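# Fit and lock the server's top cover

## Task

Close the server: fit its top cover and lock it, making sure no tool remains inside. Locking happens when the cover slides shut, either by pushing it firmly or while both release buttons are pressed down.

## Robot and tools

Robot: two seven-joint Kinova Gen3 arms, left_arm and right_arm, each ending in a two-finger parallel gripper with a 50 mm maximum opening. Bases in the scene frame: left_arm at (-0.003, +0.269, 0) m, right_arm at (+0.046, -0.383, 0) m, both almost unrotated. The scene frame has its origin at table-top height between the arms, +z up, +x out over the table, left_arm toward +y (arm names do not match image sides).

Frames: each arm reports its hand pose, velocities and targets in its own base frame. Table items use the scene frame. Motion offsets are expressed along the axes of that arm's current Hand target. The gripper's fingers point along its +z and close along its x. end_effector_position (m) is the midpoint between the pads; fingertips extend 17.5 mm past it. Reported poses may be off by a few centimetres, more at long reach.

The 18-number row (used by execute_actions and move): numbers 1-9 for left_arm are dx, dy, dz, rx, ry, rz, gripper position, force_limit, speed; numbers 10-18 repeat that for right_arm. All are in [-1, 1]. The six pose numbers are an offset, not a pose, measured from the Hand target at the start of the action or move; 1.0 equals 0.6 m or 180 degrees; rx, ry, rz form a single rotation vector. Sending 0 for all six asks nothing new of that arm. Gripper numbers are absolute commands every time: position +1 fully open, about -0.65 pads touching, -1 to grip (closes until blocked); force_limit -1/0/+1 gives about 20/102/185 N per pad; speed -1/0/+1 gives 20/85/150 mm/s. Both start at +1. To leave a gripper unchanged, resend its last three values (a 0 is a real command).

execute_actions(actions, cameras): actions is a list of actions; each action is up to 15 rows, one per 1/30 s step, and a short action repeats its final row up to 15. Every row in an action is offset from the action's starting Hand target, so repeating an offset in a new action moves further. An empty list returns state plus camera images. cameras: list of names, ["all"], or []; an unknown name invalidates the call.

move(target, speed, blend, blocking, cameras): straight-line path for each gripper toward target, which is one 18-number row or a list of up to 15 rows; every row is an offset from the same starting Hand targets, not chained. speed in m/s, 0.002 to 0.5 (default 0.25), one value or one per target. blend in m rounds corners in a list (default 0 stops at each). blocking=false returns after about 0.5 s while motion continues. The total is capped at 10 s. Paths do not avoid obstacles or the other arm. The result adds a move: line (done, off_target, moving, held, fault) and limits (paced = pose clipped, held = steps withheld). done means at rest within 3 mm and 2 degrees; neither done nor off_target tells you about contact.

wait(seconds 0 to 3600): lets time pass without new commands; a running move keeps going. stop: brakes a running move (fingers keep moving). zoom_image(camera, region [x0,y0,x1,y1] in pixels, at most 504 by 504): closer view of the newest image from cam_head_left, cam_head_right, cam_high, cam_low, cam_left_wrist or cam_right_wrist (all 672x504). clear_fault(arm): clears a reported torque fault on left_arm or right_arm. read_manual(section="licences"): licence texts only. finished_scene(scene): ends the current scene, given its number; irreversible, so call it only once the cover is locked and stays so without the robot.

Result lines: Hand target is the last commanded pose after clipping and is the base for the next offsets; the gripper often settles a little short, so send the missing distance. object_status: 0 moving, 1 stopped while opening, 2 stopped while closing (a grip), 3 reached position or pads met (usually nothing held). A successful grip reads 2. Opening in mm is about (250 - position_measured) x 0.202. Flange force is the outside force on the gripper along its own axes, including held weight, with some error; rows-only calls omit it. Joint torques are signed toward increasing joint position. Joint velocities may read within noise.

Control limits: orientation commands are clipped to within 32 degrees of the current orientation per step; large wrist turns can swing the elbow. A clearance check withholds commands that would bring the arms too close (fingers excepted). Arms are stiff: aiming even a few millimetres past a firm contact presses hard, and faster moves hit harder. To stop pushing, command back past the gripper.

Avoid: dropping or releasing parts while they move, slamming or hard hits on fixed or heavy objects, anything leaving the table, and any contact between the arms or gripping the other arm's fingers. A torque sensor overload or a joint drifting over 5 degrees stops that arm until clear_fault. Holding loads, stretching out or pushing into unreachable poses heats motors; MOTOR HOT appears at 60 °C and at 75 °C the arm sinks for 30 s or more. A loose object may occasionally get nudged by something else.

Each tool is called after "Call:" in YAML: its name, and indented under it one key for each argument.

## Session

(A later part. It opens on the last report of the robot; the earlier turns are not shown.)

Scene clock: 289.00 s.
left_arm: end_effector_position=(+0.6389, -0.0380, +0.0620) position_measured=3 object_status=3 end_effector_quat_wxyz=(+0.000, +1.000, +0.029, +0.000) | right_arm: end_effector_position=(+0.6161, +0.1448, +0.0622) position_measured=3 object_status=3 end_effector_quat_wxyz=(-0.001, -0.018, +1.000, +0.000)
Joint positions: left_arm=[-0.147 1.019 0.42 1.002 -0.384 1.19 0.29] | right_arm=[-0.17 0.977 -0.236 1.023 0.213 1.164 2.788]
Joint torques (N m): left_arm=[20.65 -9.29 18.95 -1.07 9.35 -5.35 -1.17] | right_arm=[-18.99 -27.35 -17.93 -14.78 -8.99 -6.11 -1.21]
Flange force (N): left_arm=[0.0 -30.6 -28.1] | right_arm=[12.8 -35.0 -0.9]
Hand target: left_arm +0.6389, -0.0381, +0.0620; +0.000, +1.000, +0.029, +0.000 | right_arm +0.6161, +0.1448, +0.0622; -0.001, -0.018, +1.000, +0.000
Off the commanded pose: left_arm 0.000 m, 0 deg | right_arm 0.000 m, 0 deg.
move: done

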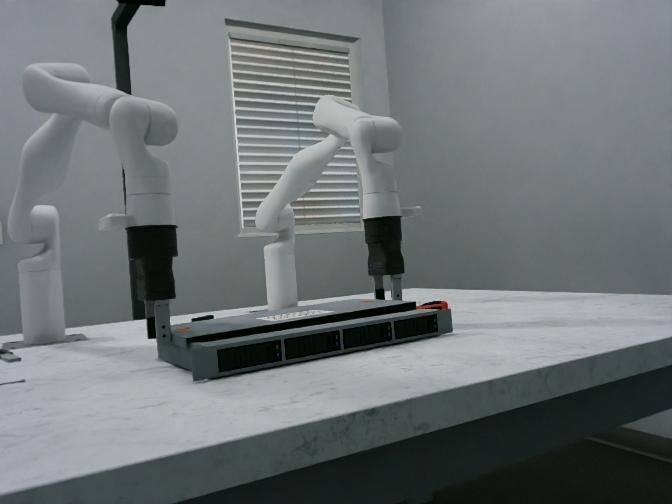

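Call:
move:
  target:
    - [0,0,-0.006,0,0,0,1,1,1,0,0,0,0,0,0,1,1,1]
    - [0,-0.02,-0.006,0,0,0,1,1,1,0,-0.02,0,0,0,0,1,1,1]
    - [0,-0.05,-0.1,0,0,0,1,1,1,0,-0.05,-0.1,0,0,0,1,1,1]
  speed: 0.05
  cameras: ["cam_head_right","cam_head_left","cam_low","cam_high"]

Call:
zoom_image:
  camera: "cam_head_right"
  region: [260, 180, 520, 330]

Call:
zoom_image:
  camera: "cam_low"
  region: [110, 270, 470, 400]

Call:
zoom_image:
  camera: "cam_high"
  region: [180, 130, 330, 340]

Scene clock: 304.63 s.
left_arm: end_effector_position=(+0.6372, -0.0082, +0.1219) position_measured=3 object_status=3 end_effector_quat_wxyz=(+0.000, +1.000, +0.029, +0.000) | right_arm: end_effector_position=(+0.6172, +0.1149, +0.1221) position_measured=3 object_status=3 end_effector_quat_wxyz=(-0.001, -0.018, +1.000, +0.000)
Joint positions: left_arm=[-0.195 0.952 0.439 0.942 -0.367 1.313 0.227] | right_arm=[-0.123 0.903 -0.244 0.977 0.199 1.282 2.845]
Joint torques (N m): left_arm=[-0.38 -25.49 4.19 -7.49 -0.05 0.12 -0.18] | right_arm=[-1.08 -25.04 -2.23 -10.23 0.24 -0.28 -0.12]
Flange force (N): left_arm=[6.8 1.4 -0.9] | right_arm=[7.3 -3.0 1.0]
Hand target: left_arm +0.6372, -0.0081, +0.1220; +0.000, +1.000, +0.029, +0.000 | right_arm +0.6172, +0.1149, +0.1222; -0.001, -0.018, +1.000, +0.000
Off the commanded pose: left_arm 0.000 m, 0 deg | right_arm 0.000 m, 0 deg.
move: done
Images, in order (width x height): cam_head_left 672x504, cam_head_right 672x504, cam_high 672x504, cam_low 672x504.

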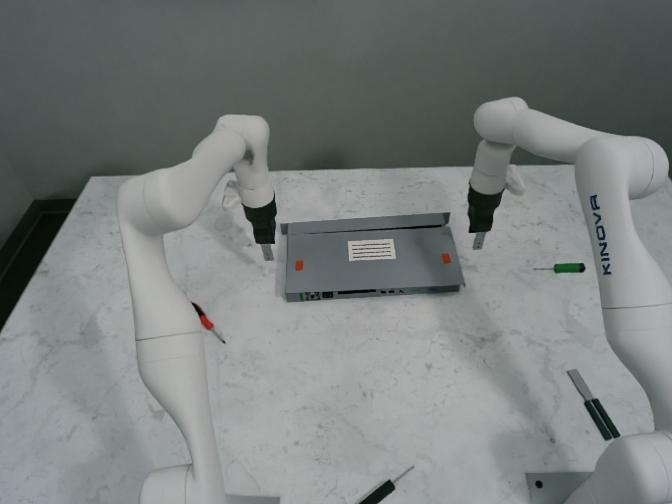

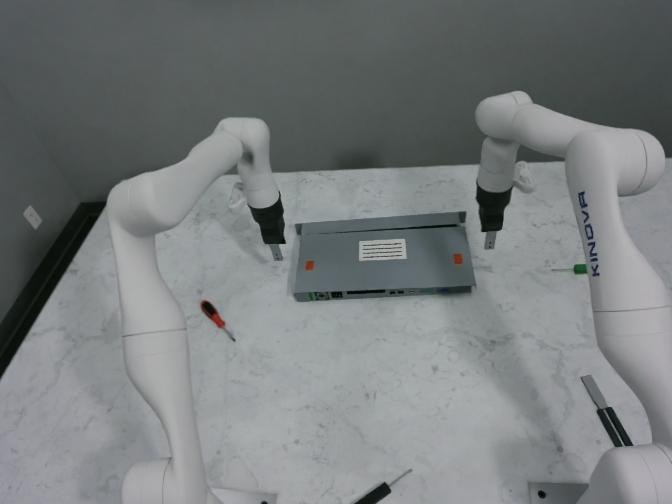

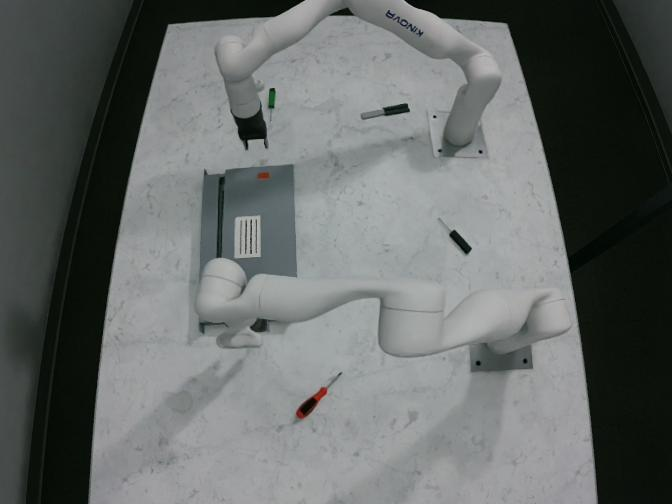

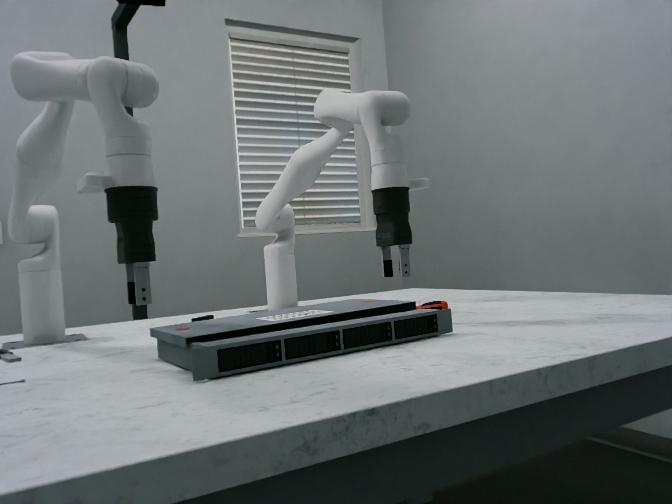

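Scaled by 1.938.

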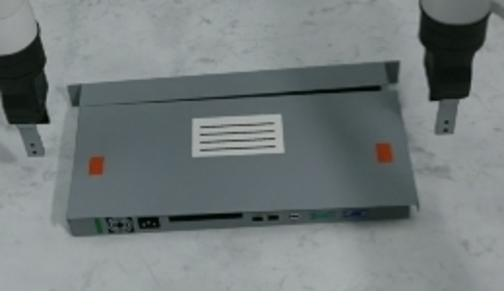

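Scaled by 1.400.

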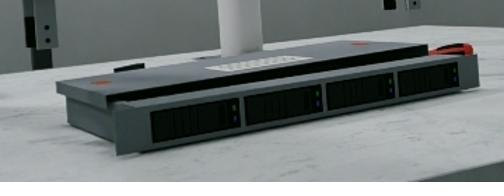

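Scaled by 2.400.

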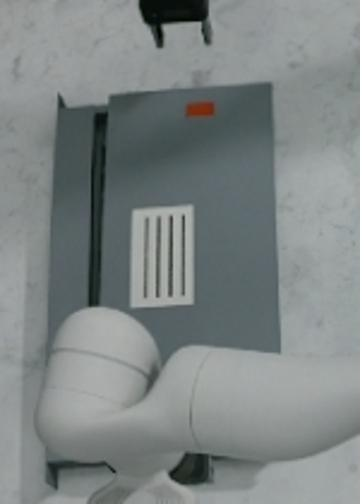

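Call:
move:
  target:
    - [0,0,0,0,0,0,1,1,1,0,0,0.094,0,0,0,1,1,1]
    - [0,0,0,0,0,0,1,1,1,0,0.0545,0.094,0,0,0,1,1,1]
  speed: [0.1,0.04]
  cameras: ["cam_head_right","cam_low"]

Call:
zoom_image:
  camera: "cam_head_right"
  region: [260, 180, 520, 330]

Call:
zoom_image:
  camera: "cam_low"
  region: [110, 270, 470, 400]

Scene clock: 334.77 s.
left_arm: end_effector_position=(+0.6372, -0.0082, +0.1220) position_measured=3 object_status=3 end_effector_quat_wxyz=(+0.000, +1.000, +0.029, +0.000) | right_arm: end_effector_position=(+0.6160, +0.1472, +0.0657) position_measured=3 object_status=3 end_effector_quat_wxyz=(-0.001, -0.018, +1.000, +0.000)
Joint positions: left_arm=[-0.195 0.952 0.439 0.942 -0.367 1.313 0.227] | right_arm=[-0.175 0.974 -0.236 1.017 0.212 1.173 2.785]
Joint torques (N m): left_arm=[-0.38 -25.55 4.15 -7.55 -0.03 0.08 -0.25] | right_arm=[-10.03 -26.49 -10.32 -11.63 -4.8 -2.35 -0.7]
Flange force (N): left_arm=[6.7 1.5 -0.9] | right_arm=[8.3 -18.9 1.0]
Hand target: left_arm +0.6372, -0.0082, +0.1220; +0.000, +1.000, +0.029, +0.000 | right_arm +0.6160, +0.1475, +0.0658; -0.001, -0.018, +1.000, +0.000
Off the commanded pose: left_arm 0.000 m, 0 deg | right_arm 0.000 m, 0 deg.
move: done

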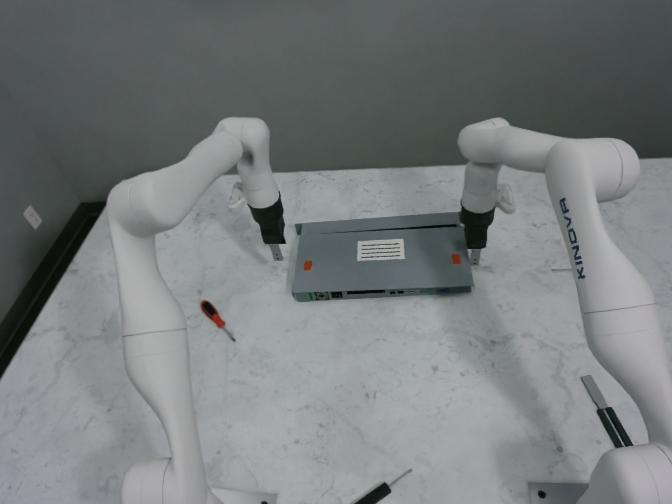

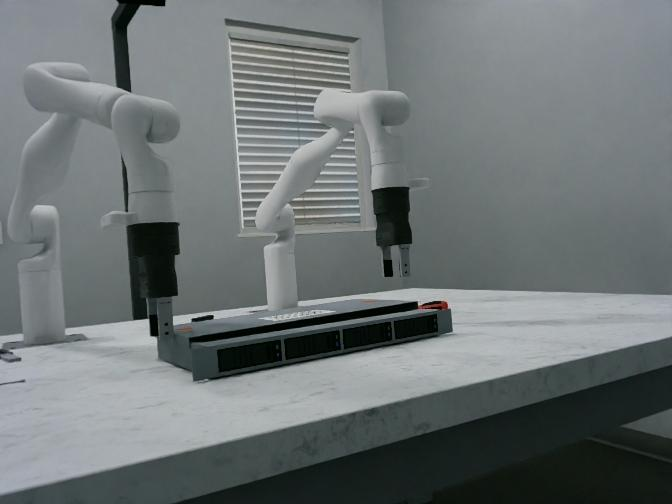

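Scaled by 1.938.

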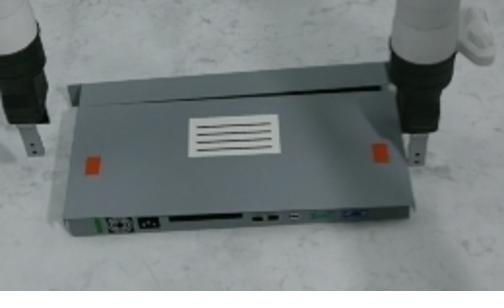

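Scaled by 1.400.

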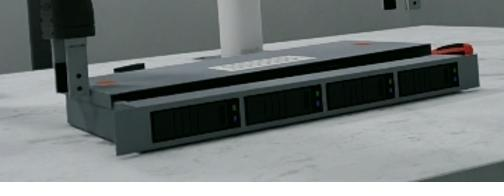

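Call:
move:
  target:
    - [0,0,0,0,0,0,1,1,1,0,-0.05,0,0,0,0,1,1,1]
    - [-0.215,-0.0095,0,0,0,0,1,1,1,0.2612,-0.0383,-0.0937,0,0,0,1,1,1]
    - [-0.2217,0.1402,0,0,0,0,1,1,1,0.255,0.0978,-0.0937,0,0,0,1,1,1]
    - [-0.2217,0.1402,0.1098,0,0,0,-1,1,1,0.255,0.0978,0.0162,0,0,0,-1,1,1]
  speed: [0.1,0.2,0.2,0.15]
  blend: 0.015

Call:
move:
  target: [0.0467,0,0,0,0,0,-1,1,1,-0.0567,0,0,0,0,0,-1,1,1]
  speed: 0.05
  cameras: ["cam_head_right","cam_high","cam_low"]

Call:
zoom_image:
  camera: "cam_head_right"
  region: [260, 180, 520, 330]

Call:
zoom_image:
  camera: "cam_low"
  region: [110, 270, 470, 400]

Call:
zoom_image:
  camera: "cam_high"
  region: [180, 130, 330, 340]

Scene clock: 362.23 s.
left_arm: end_effector_position=(+0.5093, -0.0998, +0.0561) position_measured=254 object_status=3 end_effector_quat_wxyz=(+0.000, +1.000, +0.029, +0.000) | right_arm: end_effector_position=(+0.4610, +0.2006, +0.0562) position_measured=255 object_status=3 end_effector_quat_wxyz=(-0.001, -0.018, +1.000, +0.000)
Joint positions: left_arm=[-0.102 0.778 0.418 1.569 -0.381 0.877 0.514] | right_arm=[-0.297 0.724 -0.262 1.612 0.233 0.837 2.525]
Joint torques (N m): left_arm=[-0.46 -20.58 4.17 -5.82 -0.02 0.08 -0.29] | right_arm=[-1.08 -20 -2.4 -8.21 0.24 -0.14 -0.13]
Flange force (N): left_arm=[3.1 2.4 0.7] | right_arm=[4.5 -4.3 -0.2]
Hand target: left_arm +0.5093, -0.0998, +0.0561; +0.000, +1.000, +0.029, +0.000 | right_arm +0.4610, +0.2006, +0.0562; -0.001, -0.018, +1.000, +0.000
Off the commanded pose: left_arm 0.000 m, 0 deg | right_arm 0.000 m, 0 deg.
move: done

Scene clock: 363.37 s.
left_arm: end_effector_position=(+0.5371, -0.0983, +0.0560) position_measured=255 object_status=3 end_effector_quat_wxyz=(+0.000, +1.000, +0.029, +0.000) | right_arm: end_effector_position=(+0.4950, +0.2018, +0.0561) position_measured=255 object_status=3 end_effector_quat_wxyz=(-0.001, -0.018, +1.000, +0.000)
Joint positions: left_arm=[-0.099 0.828 0.42 1.459 -0.382 0.937 0.487] | right_arm=[-0.282 0.78 -0.26 1.488 0.232 0.905 2.563]
Joint torques (N m): left_arm=[-2.48 -22.22 2.76 -17.97 -3.2 -9.26 -0.61] | right_arm=[-1.03 -21.57 -2.46 -8.5 0.28 -0.12 -0.12]
Flange force (N): left_arm=[-23.1 0.3 -12.3] | right_arm=[4.3 -3.8 0.2]
Hand target: left_arm +0.5372, -0.0982, +0.0561; +0.000, +1.000, +0.029, +0.000 | right_arm +0.4950, +0.2018, +0.0561; -0.001, -0.018, +1.000, +0.000
Off the commanded pose: left_arm 0.000 m, 0 deg | right_arm 0.000 m, 0 deg.
move: done

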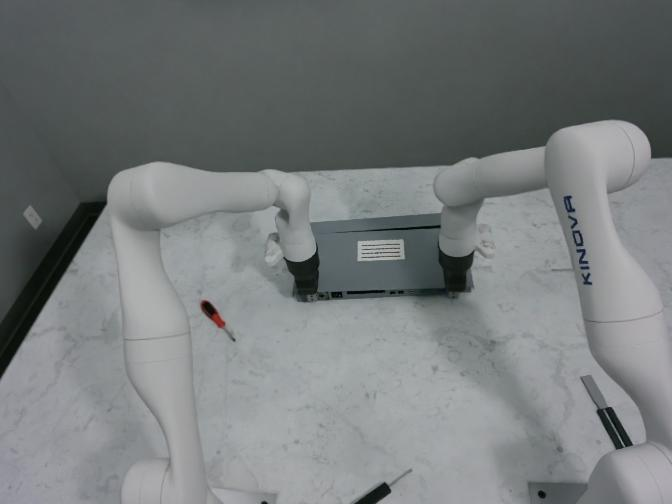

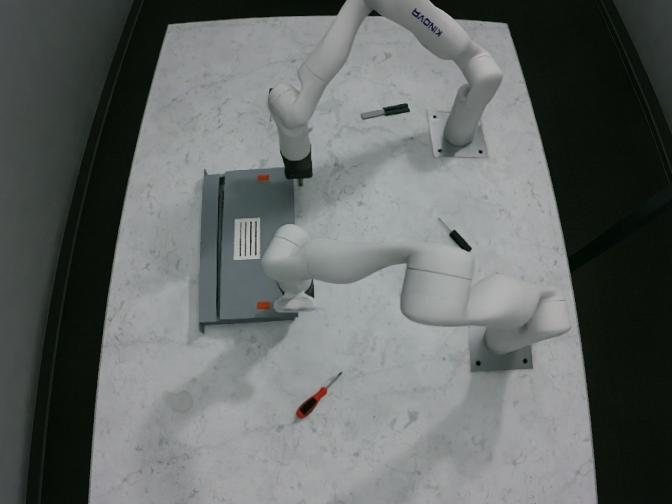

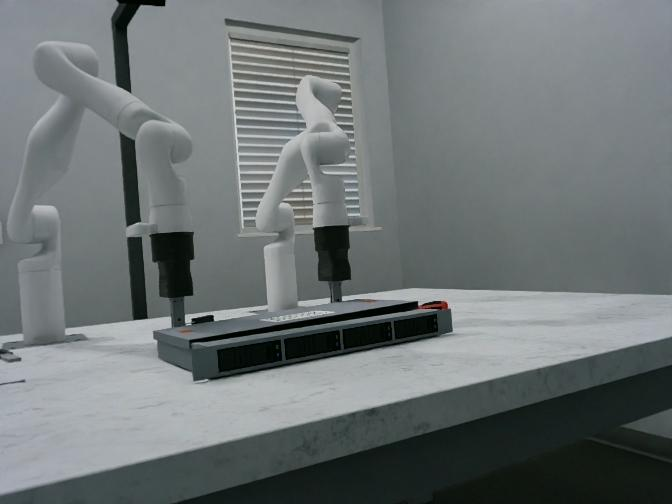

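Scaled by 1.938.

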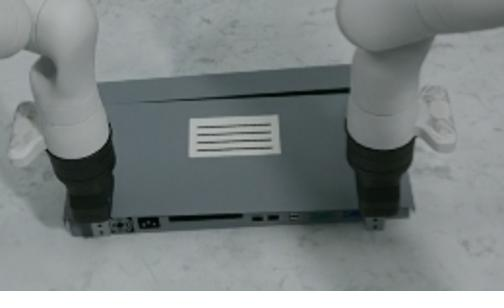

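Scaled by 1.400.

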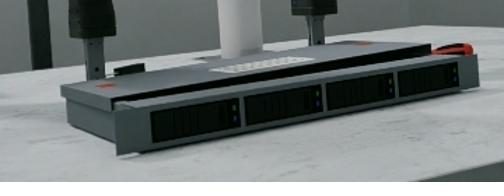

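Scaled by 2.400.

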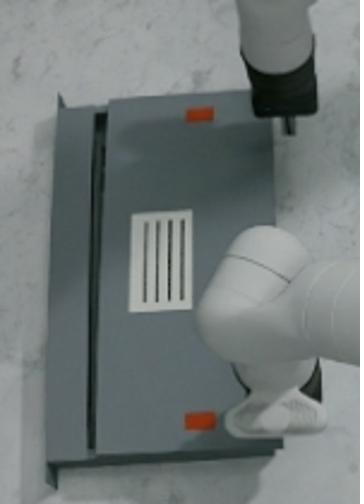

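Call:
move:
  target: [-0.006,0,0,0,0,0,-1,1,1,-0.0133,0,0,0,0,0,-1,1,1]
  speed: 0.04

Call:
move:
  target: [0,0,0,0,0,0,-1,1,1,-0.0083,0,0,0,0,0,-1,1,1]
  speed: 0.04

Call:
move:
  target: [0,0,0,0,0,0,-1,1,1,-0.0067,0,0,0,0,0,-1,1,1]
  speed: 0.04
  cameras: ["cam_high","cam_low"]

Call:
zoom_image:
  camera: "cam_high"
  region: [180, 130, 330, 340]

Call:
zoom_image:
  camera: "cam_low"
  region: [110, 270, 470, 400]

Scene clock: 376.60 s.
left_arm: end_effector_position=(+0.5337, -0.0984, +0.0561) position_measured=254 object_status=3 end_effector_quat_wxyz=(+0.000, +1.000, +0.029, +0.000) | right_arm: end_effector_position=(+0.5029, +0.2021, +0.0561) position_measured=255 object_status=3 end_effector_quat_wxyz=(-0.001, -0.018, +1.000, +0.000)
Joint positions: left_arm=[-0.099 0.821 0.419 1.473 -0.382 0.929 0.49] | right_arm=[-0.279 0.794 -0.26 1.457 0.232 0.922 2.572]
Joint torques (N m): left_arm=[-0.45 -21.65 4.29 -6.1 -0.01 0.09 -0.26] | right_arm=[-1.08 -21.77 -2.52 -8.9 0.21 -0.13 -0.11]
Flange force (N): left_arm=[3.5 2.3 0.6] | right_arm=[5.7 -4.3 0.3]
Hand target: left_arm +0.5337, -0.0984, +0.0561; +0.000, +1.000, +0.029, +0.000 | right_arm +0.5029, +0.2021, +0.0561; -0.001, -0.018, +1.000, +0.000
Off the commanded pose: left_arm 0.000 m, 0 deg | right_arm 0.000 m, 0 deg.
move: done

Scene clock: 377.10 s.
left_arm: end_effector_position=(+0.5336, -0.0984, +0.0561) position_measured=254 object_status=3 end_effector_quat_wxyz=(+0.000, +1.000, +0.029, +0.000) | right_arm: end_effector_position=(+0.5079, +0.2023, +0.0561) position_measured=255 object_status=3 end_effector_quat_wxyz=(-0.001, -0.018, +1.000, +0.000)
Joint positions: left_arm=[-0.099 0.821 0.419 1.473 -0.382 0.929 0.49] | right_arm=[-0.277 0.803 -0.259 1.438 0.232 0.932 2.578]
Joint torques (N m): left_arm=[-0.41 -21.68 4.27 -6.04 -0.06 0.13 -0.25] | right_arm=[-0.72 -22.16 -2.14 -9.36 0.46 -0.36 -0.06]
Flange force (N): left_arm=[3.7 2.3 0.6] | right_arm=[6.7 -3.8 0.3]
Hand target: left_arm +0.5336, -0.0984, +0.0561; +0.000, +1.000, +0.029, +0.000 | right_arm +0.5079, +0.2023, +0.0561; -0.001, -0.018, +1.000, +0.000
Off the commanded pose: left_arm 0.000 m, 0 deg | right_arm 0.000 m, 0 deg.
move: done

Scene clock: 377.60 s.
left_arm: end_effector_position=(+0.5336, -0.0984, +0.0561) position_measured=254 object_status=3 end_effector_quat_wxyz=(+0.000, +1.000, +0.029, +0.000) | right_arm: end_effector_position=(+0.5119, +0.2024, +0.0561) position_measured=255 object_status=3 end_effector_quat_wxyz=(-0.001, -0.018, +1.000, +0.000)
Joint positions: left_arm=[-0.099 0.821 0.419 1.473 -0.382 0.929 0.49] | right_arm=[-0.276 0.81 -0.259 1.422 0.232 0.941 2.582]
Joint torques (N m): left_arm=[-0.46 -21.66 4.36 -6.11 -0.06 0.11 -0.27] | right_arm=[1.09 -21.97 -0.19 -14.06 1.88 -4.01 -0.26]
Flange force (N): left_arm=[3.4 2.3 0.7] | right_arm=[18.5 -4.8 -5.6]
Hand target: left_arm +0.5336, -0.0984, +0.0561; +0.000, +1.000, +0.029, +0.000 | right_arm +0.5119, +0.2024, +0.0561; -0.001, -0.018, +1.000, +0.000
Off the commanded pose: left_arm 0.000 m, 0 deg | right_arm 0.000 m, 0 deg.
move: done

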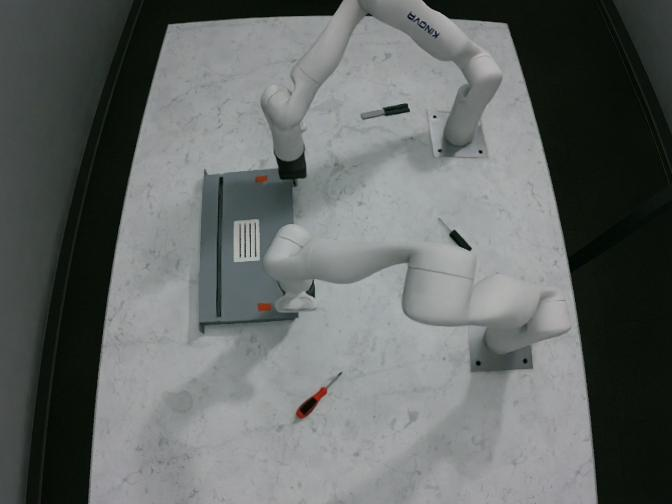

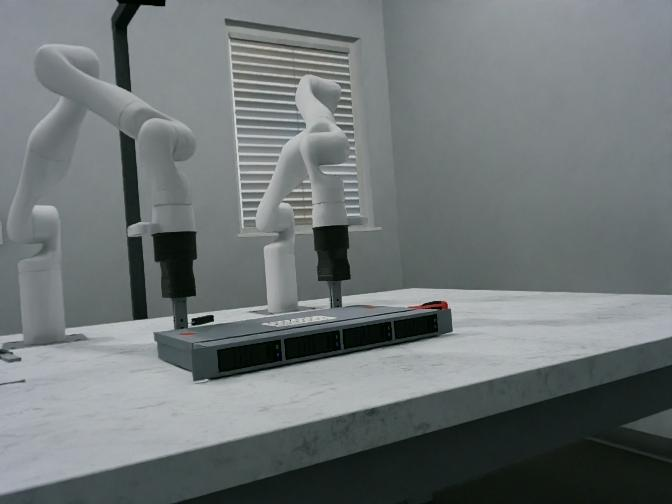

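Scaled by 2.400.

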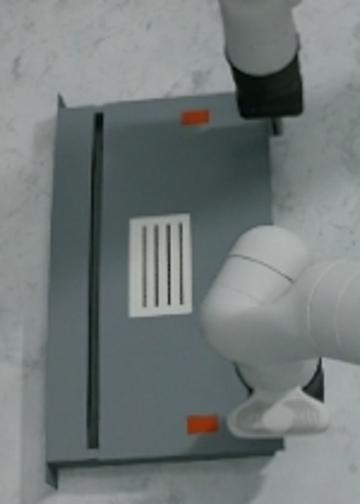

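Scaled by 1.400.

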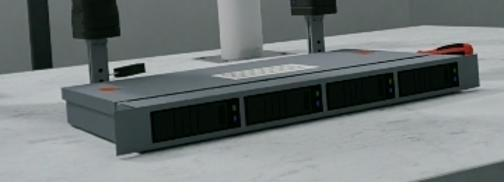

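Call:
move:
  target: [0.0133,0,0,0,0,0,-1,1,1,-0.01,0,0,0,0,0,-1,1,1]
  speed: 0.04

Call:
move:
  target: [0.0083,0,0,0,0,0,-1,1,1,-0.0083,0,0,0,0,0,-1,1,1]
  speed: 0.04

Call:
move:
  target: [0.0083,0,0,0,0,0,-1,1,1,-0.0083,0,0,0,0,0,-1,1,1]
  speed: 0.04
  cameras: ["cam_high"]

Call:
zoom_image:
  camera: "cam_high"
  region: [180, 130, 330, 340]

Scene clock: 390.00 s.
left_arm: end_effector_position=(+0.5416, -0.0980, +0.0561) position_measured=254 object_status=3 end_effector_quat_wxyz=(+0.000, +1.000, +0.029, +0.000) | right_arm: end_effector_position=(+0.5179, +0.2026, +0.0561) position_measured=255 object_status=3 end_effector_quat_wxyz=(-0.001, -0.018, +1.000, +0.000)
Joint positions: left_arm=[-0.098 0.836 0.42 1.441 -0.383 0.946 0.482] | right_arm=[-0.274 0.821 -0.259 1.398 0.232 0.954 2.589]
Joint torques (N m): left_arm=[-1.29 -23.84 3.92 -11.87 -1.44 -4.09 -0.42] | right_arm=[1.8 -25.75 0.31 -18.03 2.48 -5.85 -0.34]
Flange force (N): left_arm=[-7.0 1.6 -2.3] | right_arm=[24.1 -5.6 -1.7]
Hand target: left_arm +0.5416, -0.0979, +0.0561; +0.000, +1.000, +0.029, +0.000 | right_arm +0.5179, +0.2026, +0.0561; -0.001, -0.018, +1.000, +0.000
Off the commanded pose: left_arm 0.000 m, 0 deg | right_arm 0.000 m, 0 deg.
move: done

Scene clock: 390.53 s.
left_arm: end_effector_position=(+0.5467, -0.0976, +0.0561) position_measured=254 object_status=3 end_effector_quat_wxyz=(+0.000, +1.000, +0.029, +0.000) | right_arm: end_effector_position=(+0.5230, +0.2028, +0.0561) position_measured=255 object_status=3 end_effector_quat_wxyz=(+0.000, -0.018, +1.000, +0.000)
Joint positions: left_arm=[-0.097 0.845 0.42 1.421 -0.383 0.957 0.477] | right_arm=[-0.273 0.83 -0.258 1.378 0.232 0.965 2.594]
Joint torques (N m): left_arm=[-0.62 -24.66 4.62 -10.66 -0.85 -3.03 -0.4] | right_arm=[3.02 -26.64 1.27 -16.03 2.8 -4.07 -0.29]
Flange force (N): left_arm=[-3.2 1.2 0.4] | right_arm=[19.1 -1.4 1.4]
Hand target: left_arm +0.5466, -0.0977, +0.0561; +0.000, +1.000, +0.029, +0.000 | right_arm +0.5229, +0.2028, +0.0561; -0.001, -0.018, +1.000, +0.000
Off the commanded pose: left_arm 0.000 m, 0 deg | right_arm 0.000 m, 0 deg.
move: done

Scene clock: 391.07 s.
left_arm: end_effector_position=(+0.5514, -0.0974, +0.0560) position_measured=255 object_status=3 end_effector_quat_wxyz=(+0.000, +1.000, +0.029, +0.000) | right_arm: end_effector_position=(+0.5277, +0.2031, +0.0561) position_measured=255 object_status=3 end_effector_quat_wxyz=(-0.001, -0.018, +1.000, +0.000)
Joint positions: left_arm=[-0.096 0.854 0.42 1.4 -0.383 0.969 0.472] | right_arm=[-0.272 0.839 -0.258 1.357 0.231 0.976 2.6]
Joint torques (N m): left_arm=[-4.03 -23.13 1.39 -22.24 -4.88 -12.87 -0.74] | right_arm=[8.3 -22.21 7.38 -31.96 7.76 -18.09 -0.72]
Flange force (N): left_arm=[-32.2 1.2 -17.3] | right_arm=[63.2 -7.4 -25.8]
Hand target: left_arm +0.5515, -0.0974, +0.0561; +0.000, +1.000, +0.029, +0.000 | right_arm +0.5279, +0.2030, +0.0561; -0.001, -0.018, +1.000, +0.000
Off the commanded pose: left_arm 0.000 m, 0 deg | right_arm 0.000 m, 0 deg.
move: done

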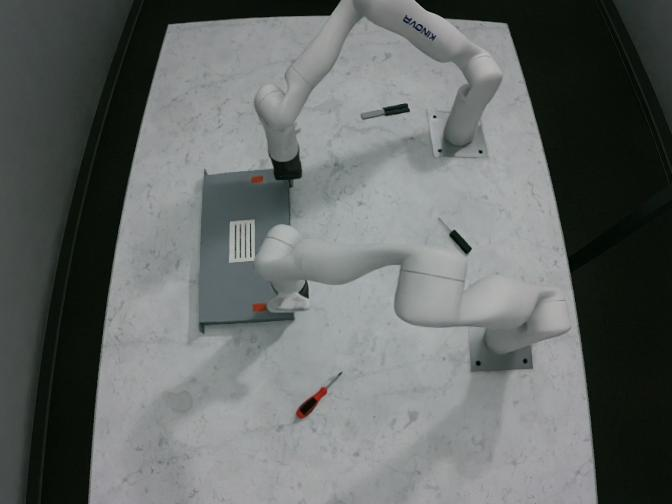

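Scaled by 2.400.

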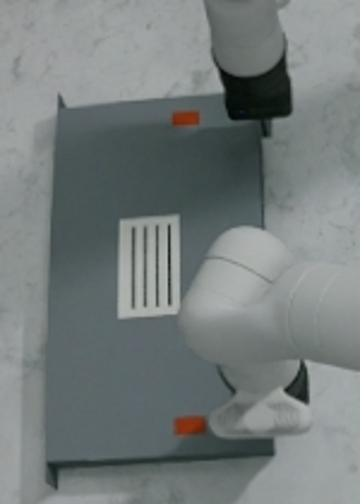

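Call:
move:
  target: [0.006,0,0,0,0,0,-1,1,1,-0.005,0,0,0,0,0,-1,1,1]
  speed: 0.04

Call:
move:
  target: [0.005,0,0,0,0,0,-1,1,1,-0.004,0,0,0,0,0,-1,1,1]
  speed: 0.04

Call:
move:
  target: [0.005,0,0,0,0,0,-1,1,1,-0.004,0,0,0,0,0,-1,1,1]
  speed: 0.04
  cameras: ["cam_high","cam_head_right"]

Call:
zoom_image:
  camera: "cam_high"
  region: [180, 130, 330, 340]

Call:
zoom_image:
  camera: "cam_head_right"
  region: [260, 180, 520, 330]

Scene clock: 401.70 s.
left_arm: end_effector_position=(+0.5552, -0.0971, +0.0561) position_measured=254 object_status=3 end_effector_quat_wxyz=(+0.000, +1.000, +0.029, +0.000) | right_arm: end_effector_position=(+0.5310, +0.2030, +0.0561) position_measured=255 object_status=3 end_effector_quat_wxyz=(+0.000, -0.018, +1.000, +0.000)
Joint positions: left_arm=[-0.095 0.861 0.42 1.385 -0.384 0.977 0.469] | right_arm=[-0.271 0.845 -0.258 1.345 0.231 0.983 2.603]
Joint torques (N m): left_arm=[-3.47 -28.74 2.57 -13.51 -2.58 -3.47 -0.39] | right_arm=[3.47 -29.63 1.47 -17.55 3.08 -4.31 -0.26]
Flange force (N): left_arm=[-6.3 5.7 5.4] | right_arm=[20.0 -0.8 5.7]
Hand target: left_arm +0.5552, -0.0972, +0.0561; +0.000, +1.000, +0.029, +0.000 | right_arm +0.5309, +0.2031, +0.0561; -0.001, -0.018, +1.000, +0.000
Off the commanded pose: left_arm 0.000 m, 0 deg | right_arm 0.000 m, 0 deg.
move: done

Scene clock: 402.20 s.
left_arm: end_effector_position=(+0.5581, -0.0970, +0.0560) position_measured=255 object_status=3 end_effector_quat_wxyz=(+0.000, +1.000, +0.029, +0.000) | right_arm: end_effector_position=(+0.5332, +0.2033, +0.0561) position_measured=255 object_status=3 end_effector_quat_wxyz=(-0.001, -0.018, +1.000, +0.000)
Joint positions: left_arm=[-0.095 0.866 0.421 1.372 -0.384 0.984 0.466] | right_arm=[-0.27 0.849 -0.258 1.335 0.231 0.988 2.606]
Joint torques (N m): left_arm=[-5.98 -23.94 -0.09 -29.89 -7.22 -19.02 -0.98] | right_arm=[5.59 -23.32 4.5 -30.19 6.17 -16.85 -0.59]
Flange force (N): left_arm=[-49.8 1.0 -25.0] | right_arm=[56.8 -10.0 -21.8]
Hand target: left_arm +0.5582, -0.0970, +0.0561; +0.000, +1.000, +0.029, +0.000 | right_arm +0.5333, +0.2032, +0.0561; -0.001, -0.018, +1.000, +0.000
Off the commanded pose: left_arm 0.000 m, 0 deg | right_arm 0.000 m, 0 deg.
move: done

Scene clock: 402.70 s.
left_arm: end_effector_position=(+0.5612, -0.0967, +0.0561) position_measured=255 object_status=3 end_effector_quat_wxyz=(+0.000, +1.000, +0.029, +0.000) | right_arm: end_effector_position=(+0.5358, +0.2032, +0.0561) position_measured=255 object_status=3 end_effector_quat_wxyz=(+0.000, -0.018, +1.000, +0.000)
Joint positions: left_arm=[-0.094 0.872 0.421 1.359 -0.384 0.991 0.463] | right_arm=[-0.27 0.854 -0.258 1.324 0.231 0.994 2.609]
Joint torques (N m): left_arm=[-1.86 -27.71 3.92 -12.25 -1.55 -3.1 -0.41] | right_arm=[1.93 -27.11 0.13 -14.22 2.08 -2.65 -0.25]
Flange force (N): left_arm=[-4.4 3.2 4.2] | right_arm=[14.4 -1.7 3.4]
Hand target: left_arm +0.5611, -0.0968, +0.0561; +0.000, +1.000, +0.029, +0.000 | right_arm +0.5357, +0.2033, +0.0561; -0.001, -0.018, +1.000, +0.000
Off the commanded pose: left_arm 0.000 m, 0 deg | right_arm 0.000 m, 0 deg.
move: done
Images, in order (width x height): cam_head_right 672x504, cam_high 672x504.

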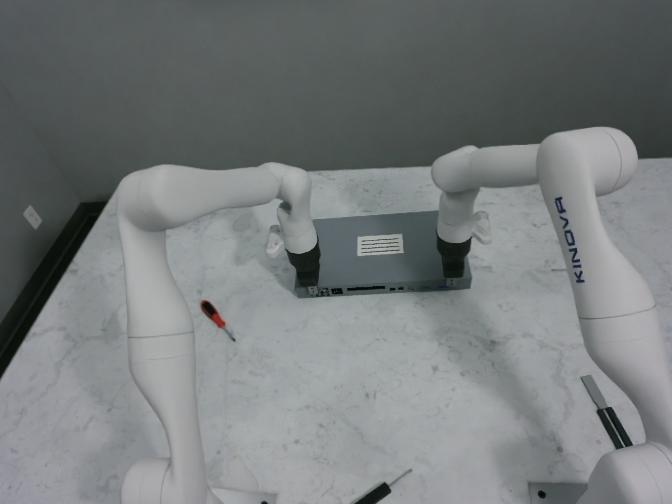

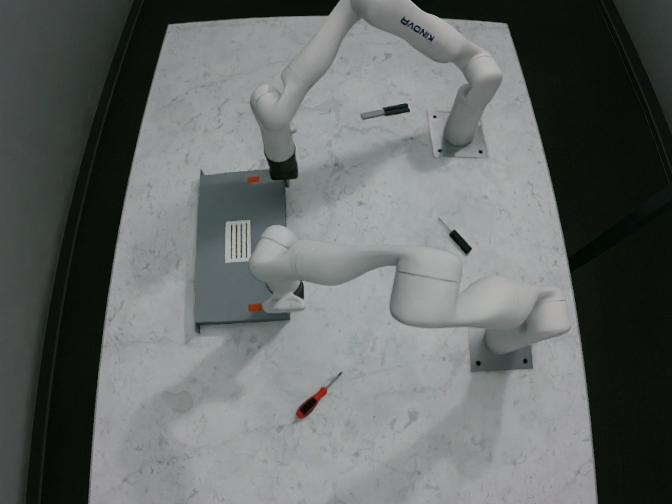

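Scaled by 2.400.

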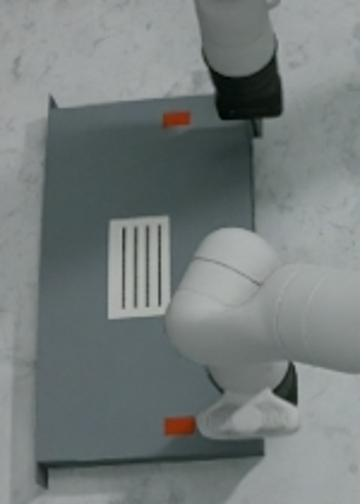

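Scaled by 1.938.

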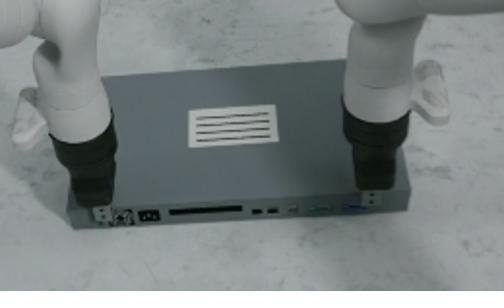

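Call:
move:
  target:
    - [-0.03,0,0,0,0,0,-1,1,1,0.03,0,0,0,0,0,-1,1,1]
    - [-0.03,0,-0.0103,0,0,0,-1,1,1,0.03,0,-0.0103,0,0,0,-1,1,1]
    - [0.002,0,-0.0103,0,0,0,-1,1,1,-0.002,0,-0.0103,0,0,0,-1,1,1]
  speed: 0.05

Call:
move:
  target: [0.005,0,0,0,0,0,-1,1,1,-0.005,0,0,0,0,0,-1,1,1]
  speed: 0.04

Call:
move:
  target: [0.005,0,0,0,0,0,-1,1,1,-0.005,0,0,0,0,0,-1,1,1]
  speed: 0.04

Call:
move:
  target: [-0.08,0,0,0,0,0,-1,1,1,0.08,0,0,0,0,0,-1,1,1]
  speed: 0.1
  cameras: ["cam_head_right"]

Call:
zoom_image:
  camera: "cam_head_right"
  region: [260, 180, 520, 330]

Scene clock: 422.20 s.
left_arm: end_effector_position=(+0.5622, -0.0968, +0.0622) position_measured=255 object_status=3 end_effector_quat_wxyz=(+0.000, +1.000, +0.029, +0.000) | right_arm: end_effector_position=(+0.5368, +0.2034, +0.0622) position_measured=255 object_status=3 end_effector_quat_wxyz=(-0.001, -0.018, +1.000, +0.000)
Joint positions: left_arm=[-0.095 0.866 0.424 1.349 -0.381 1.007 0.459] | right_arm=[-0.269 0.848 -0.259 1.315 0.229 1.01 2.612]
Joint torques (N m): left_arm=[-2.64 -22.73 2.56 -18.13 -3.33 -9.73 -0.56] | right_arm=[2.55 -22.44 1.35 -20.24 3.48 -9.32 -0.35]
Flange force (N): left_arm=[-23.8 0.3 -13.2] | right_arm=[33.5 -7.2 -12.8]
Hand target: left_arm +0.5624, -0.0967, +0.0622; +0.000, +1.000, +0.029, +0.000 | right_arm +0.5369, +0.2033, +0.0623; -0.001, -0.018, +1.000, +0.000
Off the commanded pose: left_arm 0.000 m, 0 deg | right_arm 0.000 m, 0 deg.
move: done

Scene clock: 422.73 s.
left_arm: end_effector_position=(+0.5657, -0.0965, +0.0622) position_measured=255 object_status=3 end_effector_quat_wxyz=(+0.000, +1.000, +0.029, +0.000) | right_arm: end_effector_position=(+0.5403, +0.2033, +0.0622) position_measured=255 object_status=3 end_effector_quat_wxyz=(+0.000, -0.018, +1.000, +0.000)
Joint positions: left_arm=[-0.094 0.872 0.424 1.335 -0.381 1.014 0.456] | right_arm=[-0.268 0.854 -0.259 1.301 0.229 1.016 2.615]
Joint velocities: left_arm=[-0.001 -0.001 0 0.005 0.001 0.004 -0.001] | right_arm=[0 0.001 -0.001 0.006 -0.001 0.004 0]
Joint torques (N m): left_arm=[-2.06 -29.39 4.01 -14.1 -2.03 -4.37 -0.42] | right_arm=[3.28 -29.99 1.19 -18.35 3.12 -5.21 -0.36]
Flange force (N): left_arm=[-5.9 3.1 4.9] | right_arm=[20.8 -1.5 4.6]
Hand target: left_arm +0.5653, -0.0966, +0.0622; +0.000, +1.000, +0.029, +0.000 | right_arm +0.5399, +0.2034, +0.0623; -0.001, -0.018, +1.000, +0.000
Off the commanded pose: left_arm 0.000 m, 0 deg | right_arm 0.000 m, 0 deg.
move: done

Scene clock: 423.23 s.
left_arm: end_effector_position=(+0.5682, -0.0964, +0.0622) position_measured=255 object_status=3 end_effector_quat_wxyz=(+0.000, +1.000, +0.029, +0.000) | right_arm: end_effector_position=(+0.5428, +0.2036, +0.0623) position_measured=255 object_status=3 end_effector_quat_wxyz=(-0.001, -0.018, +1.000, +0.000)
Joint positions: left_arm=[-0.093 0.878 0.424 1.323 -0.381 1.021 0.453] | right_arm=[-0.268 0.859 -0.259 1.289 0.229 1.024 2.618]
Joint torques (N m): left_arm=[-4.45 -26.95 1.78 -28.31 -6.05 -17.33 -0.87] | right_arm=[6.04 -26.83 4.55 -32.15 6.5 -17.81 -0.62]
Flange force (N): left_arm=[-42.9 -0.3 -16.8] | right_arm=[58.0 -9.4 -16.8]
Hand target: left_arm +0.5683, -0.0964, +0.0622; +0.000, +1.000, +0.029, +0.000 | right_arm +0.5429, +0.2036, +0.0623; -0.001, -0.018, +1.000, +0.000
Off the commanded pose: left_arm 0.000 m, 0 deg | right_arm 0.000 m, 0 deg.
move: done

Scene clock: 424.27 s.
left_arm: end_effector_position=(+0.5204, -0.0992, +0.0622) position_measured=255 object_status=3 end_effector_quat_wxyz=(+0.000, +1.000, +0.029, +0.000) | right_arm: end_effector_position=(+0.4949, +0.2018, +0.0623) position_measured=255 object_status=3 end_effector_quat_wxyz=(-0.001, -0.018, +1.000, +0.000)
Joint positions: left_arm=[-0.104 0.788 0.424 1.521 -0.378 0.915 0.5] | right_arm=[-0.28 0.771 -0.263 1.483 0.23 0.919 2.565]
Joint torques (N m): left_arm=[-0.4 -20.87 4.25 -5.96 -0.04 0.05 -0.25] | right_arm=[-1.07 -21.43 -2.48 -8.77 0.24 -0.15 -0.11]
Flange force (N): left_arm=[3.4 2.2 0.2] | right_arm=[5.0 -4.1 0.3]
Hand target: left_arm +0.5204, -0.0992, +0.0623; +0.000, +1.000, +0.029, +0.000 | right_arm +0.4949, +0.2018, +0.0623; -0.001, -0.018, +1.000, +0.000
Off the commanded pose: left_arm 0.000 m, 0 deg | right_arm 0.000 m, 0 deg.
move: done

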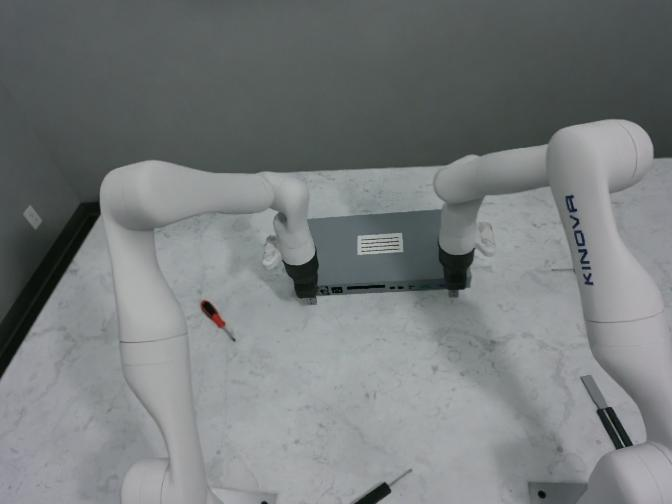

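Scaled by 1.938.

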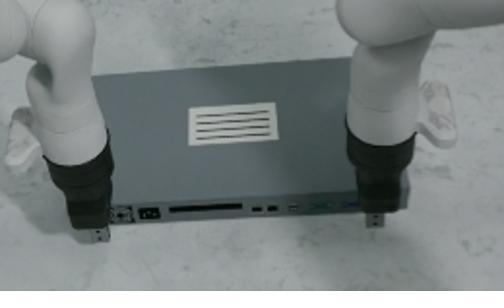

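Call:
finished_scene:
  scene: 2

The scene is finished: the task was done.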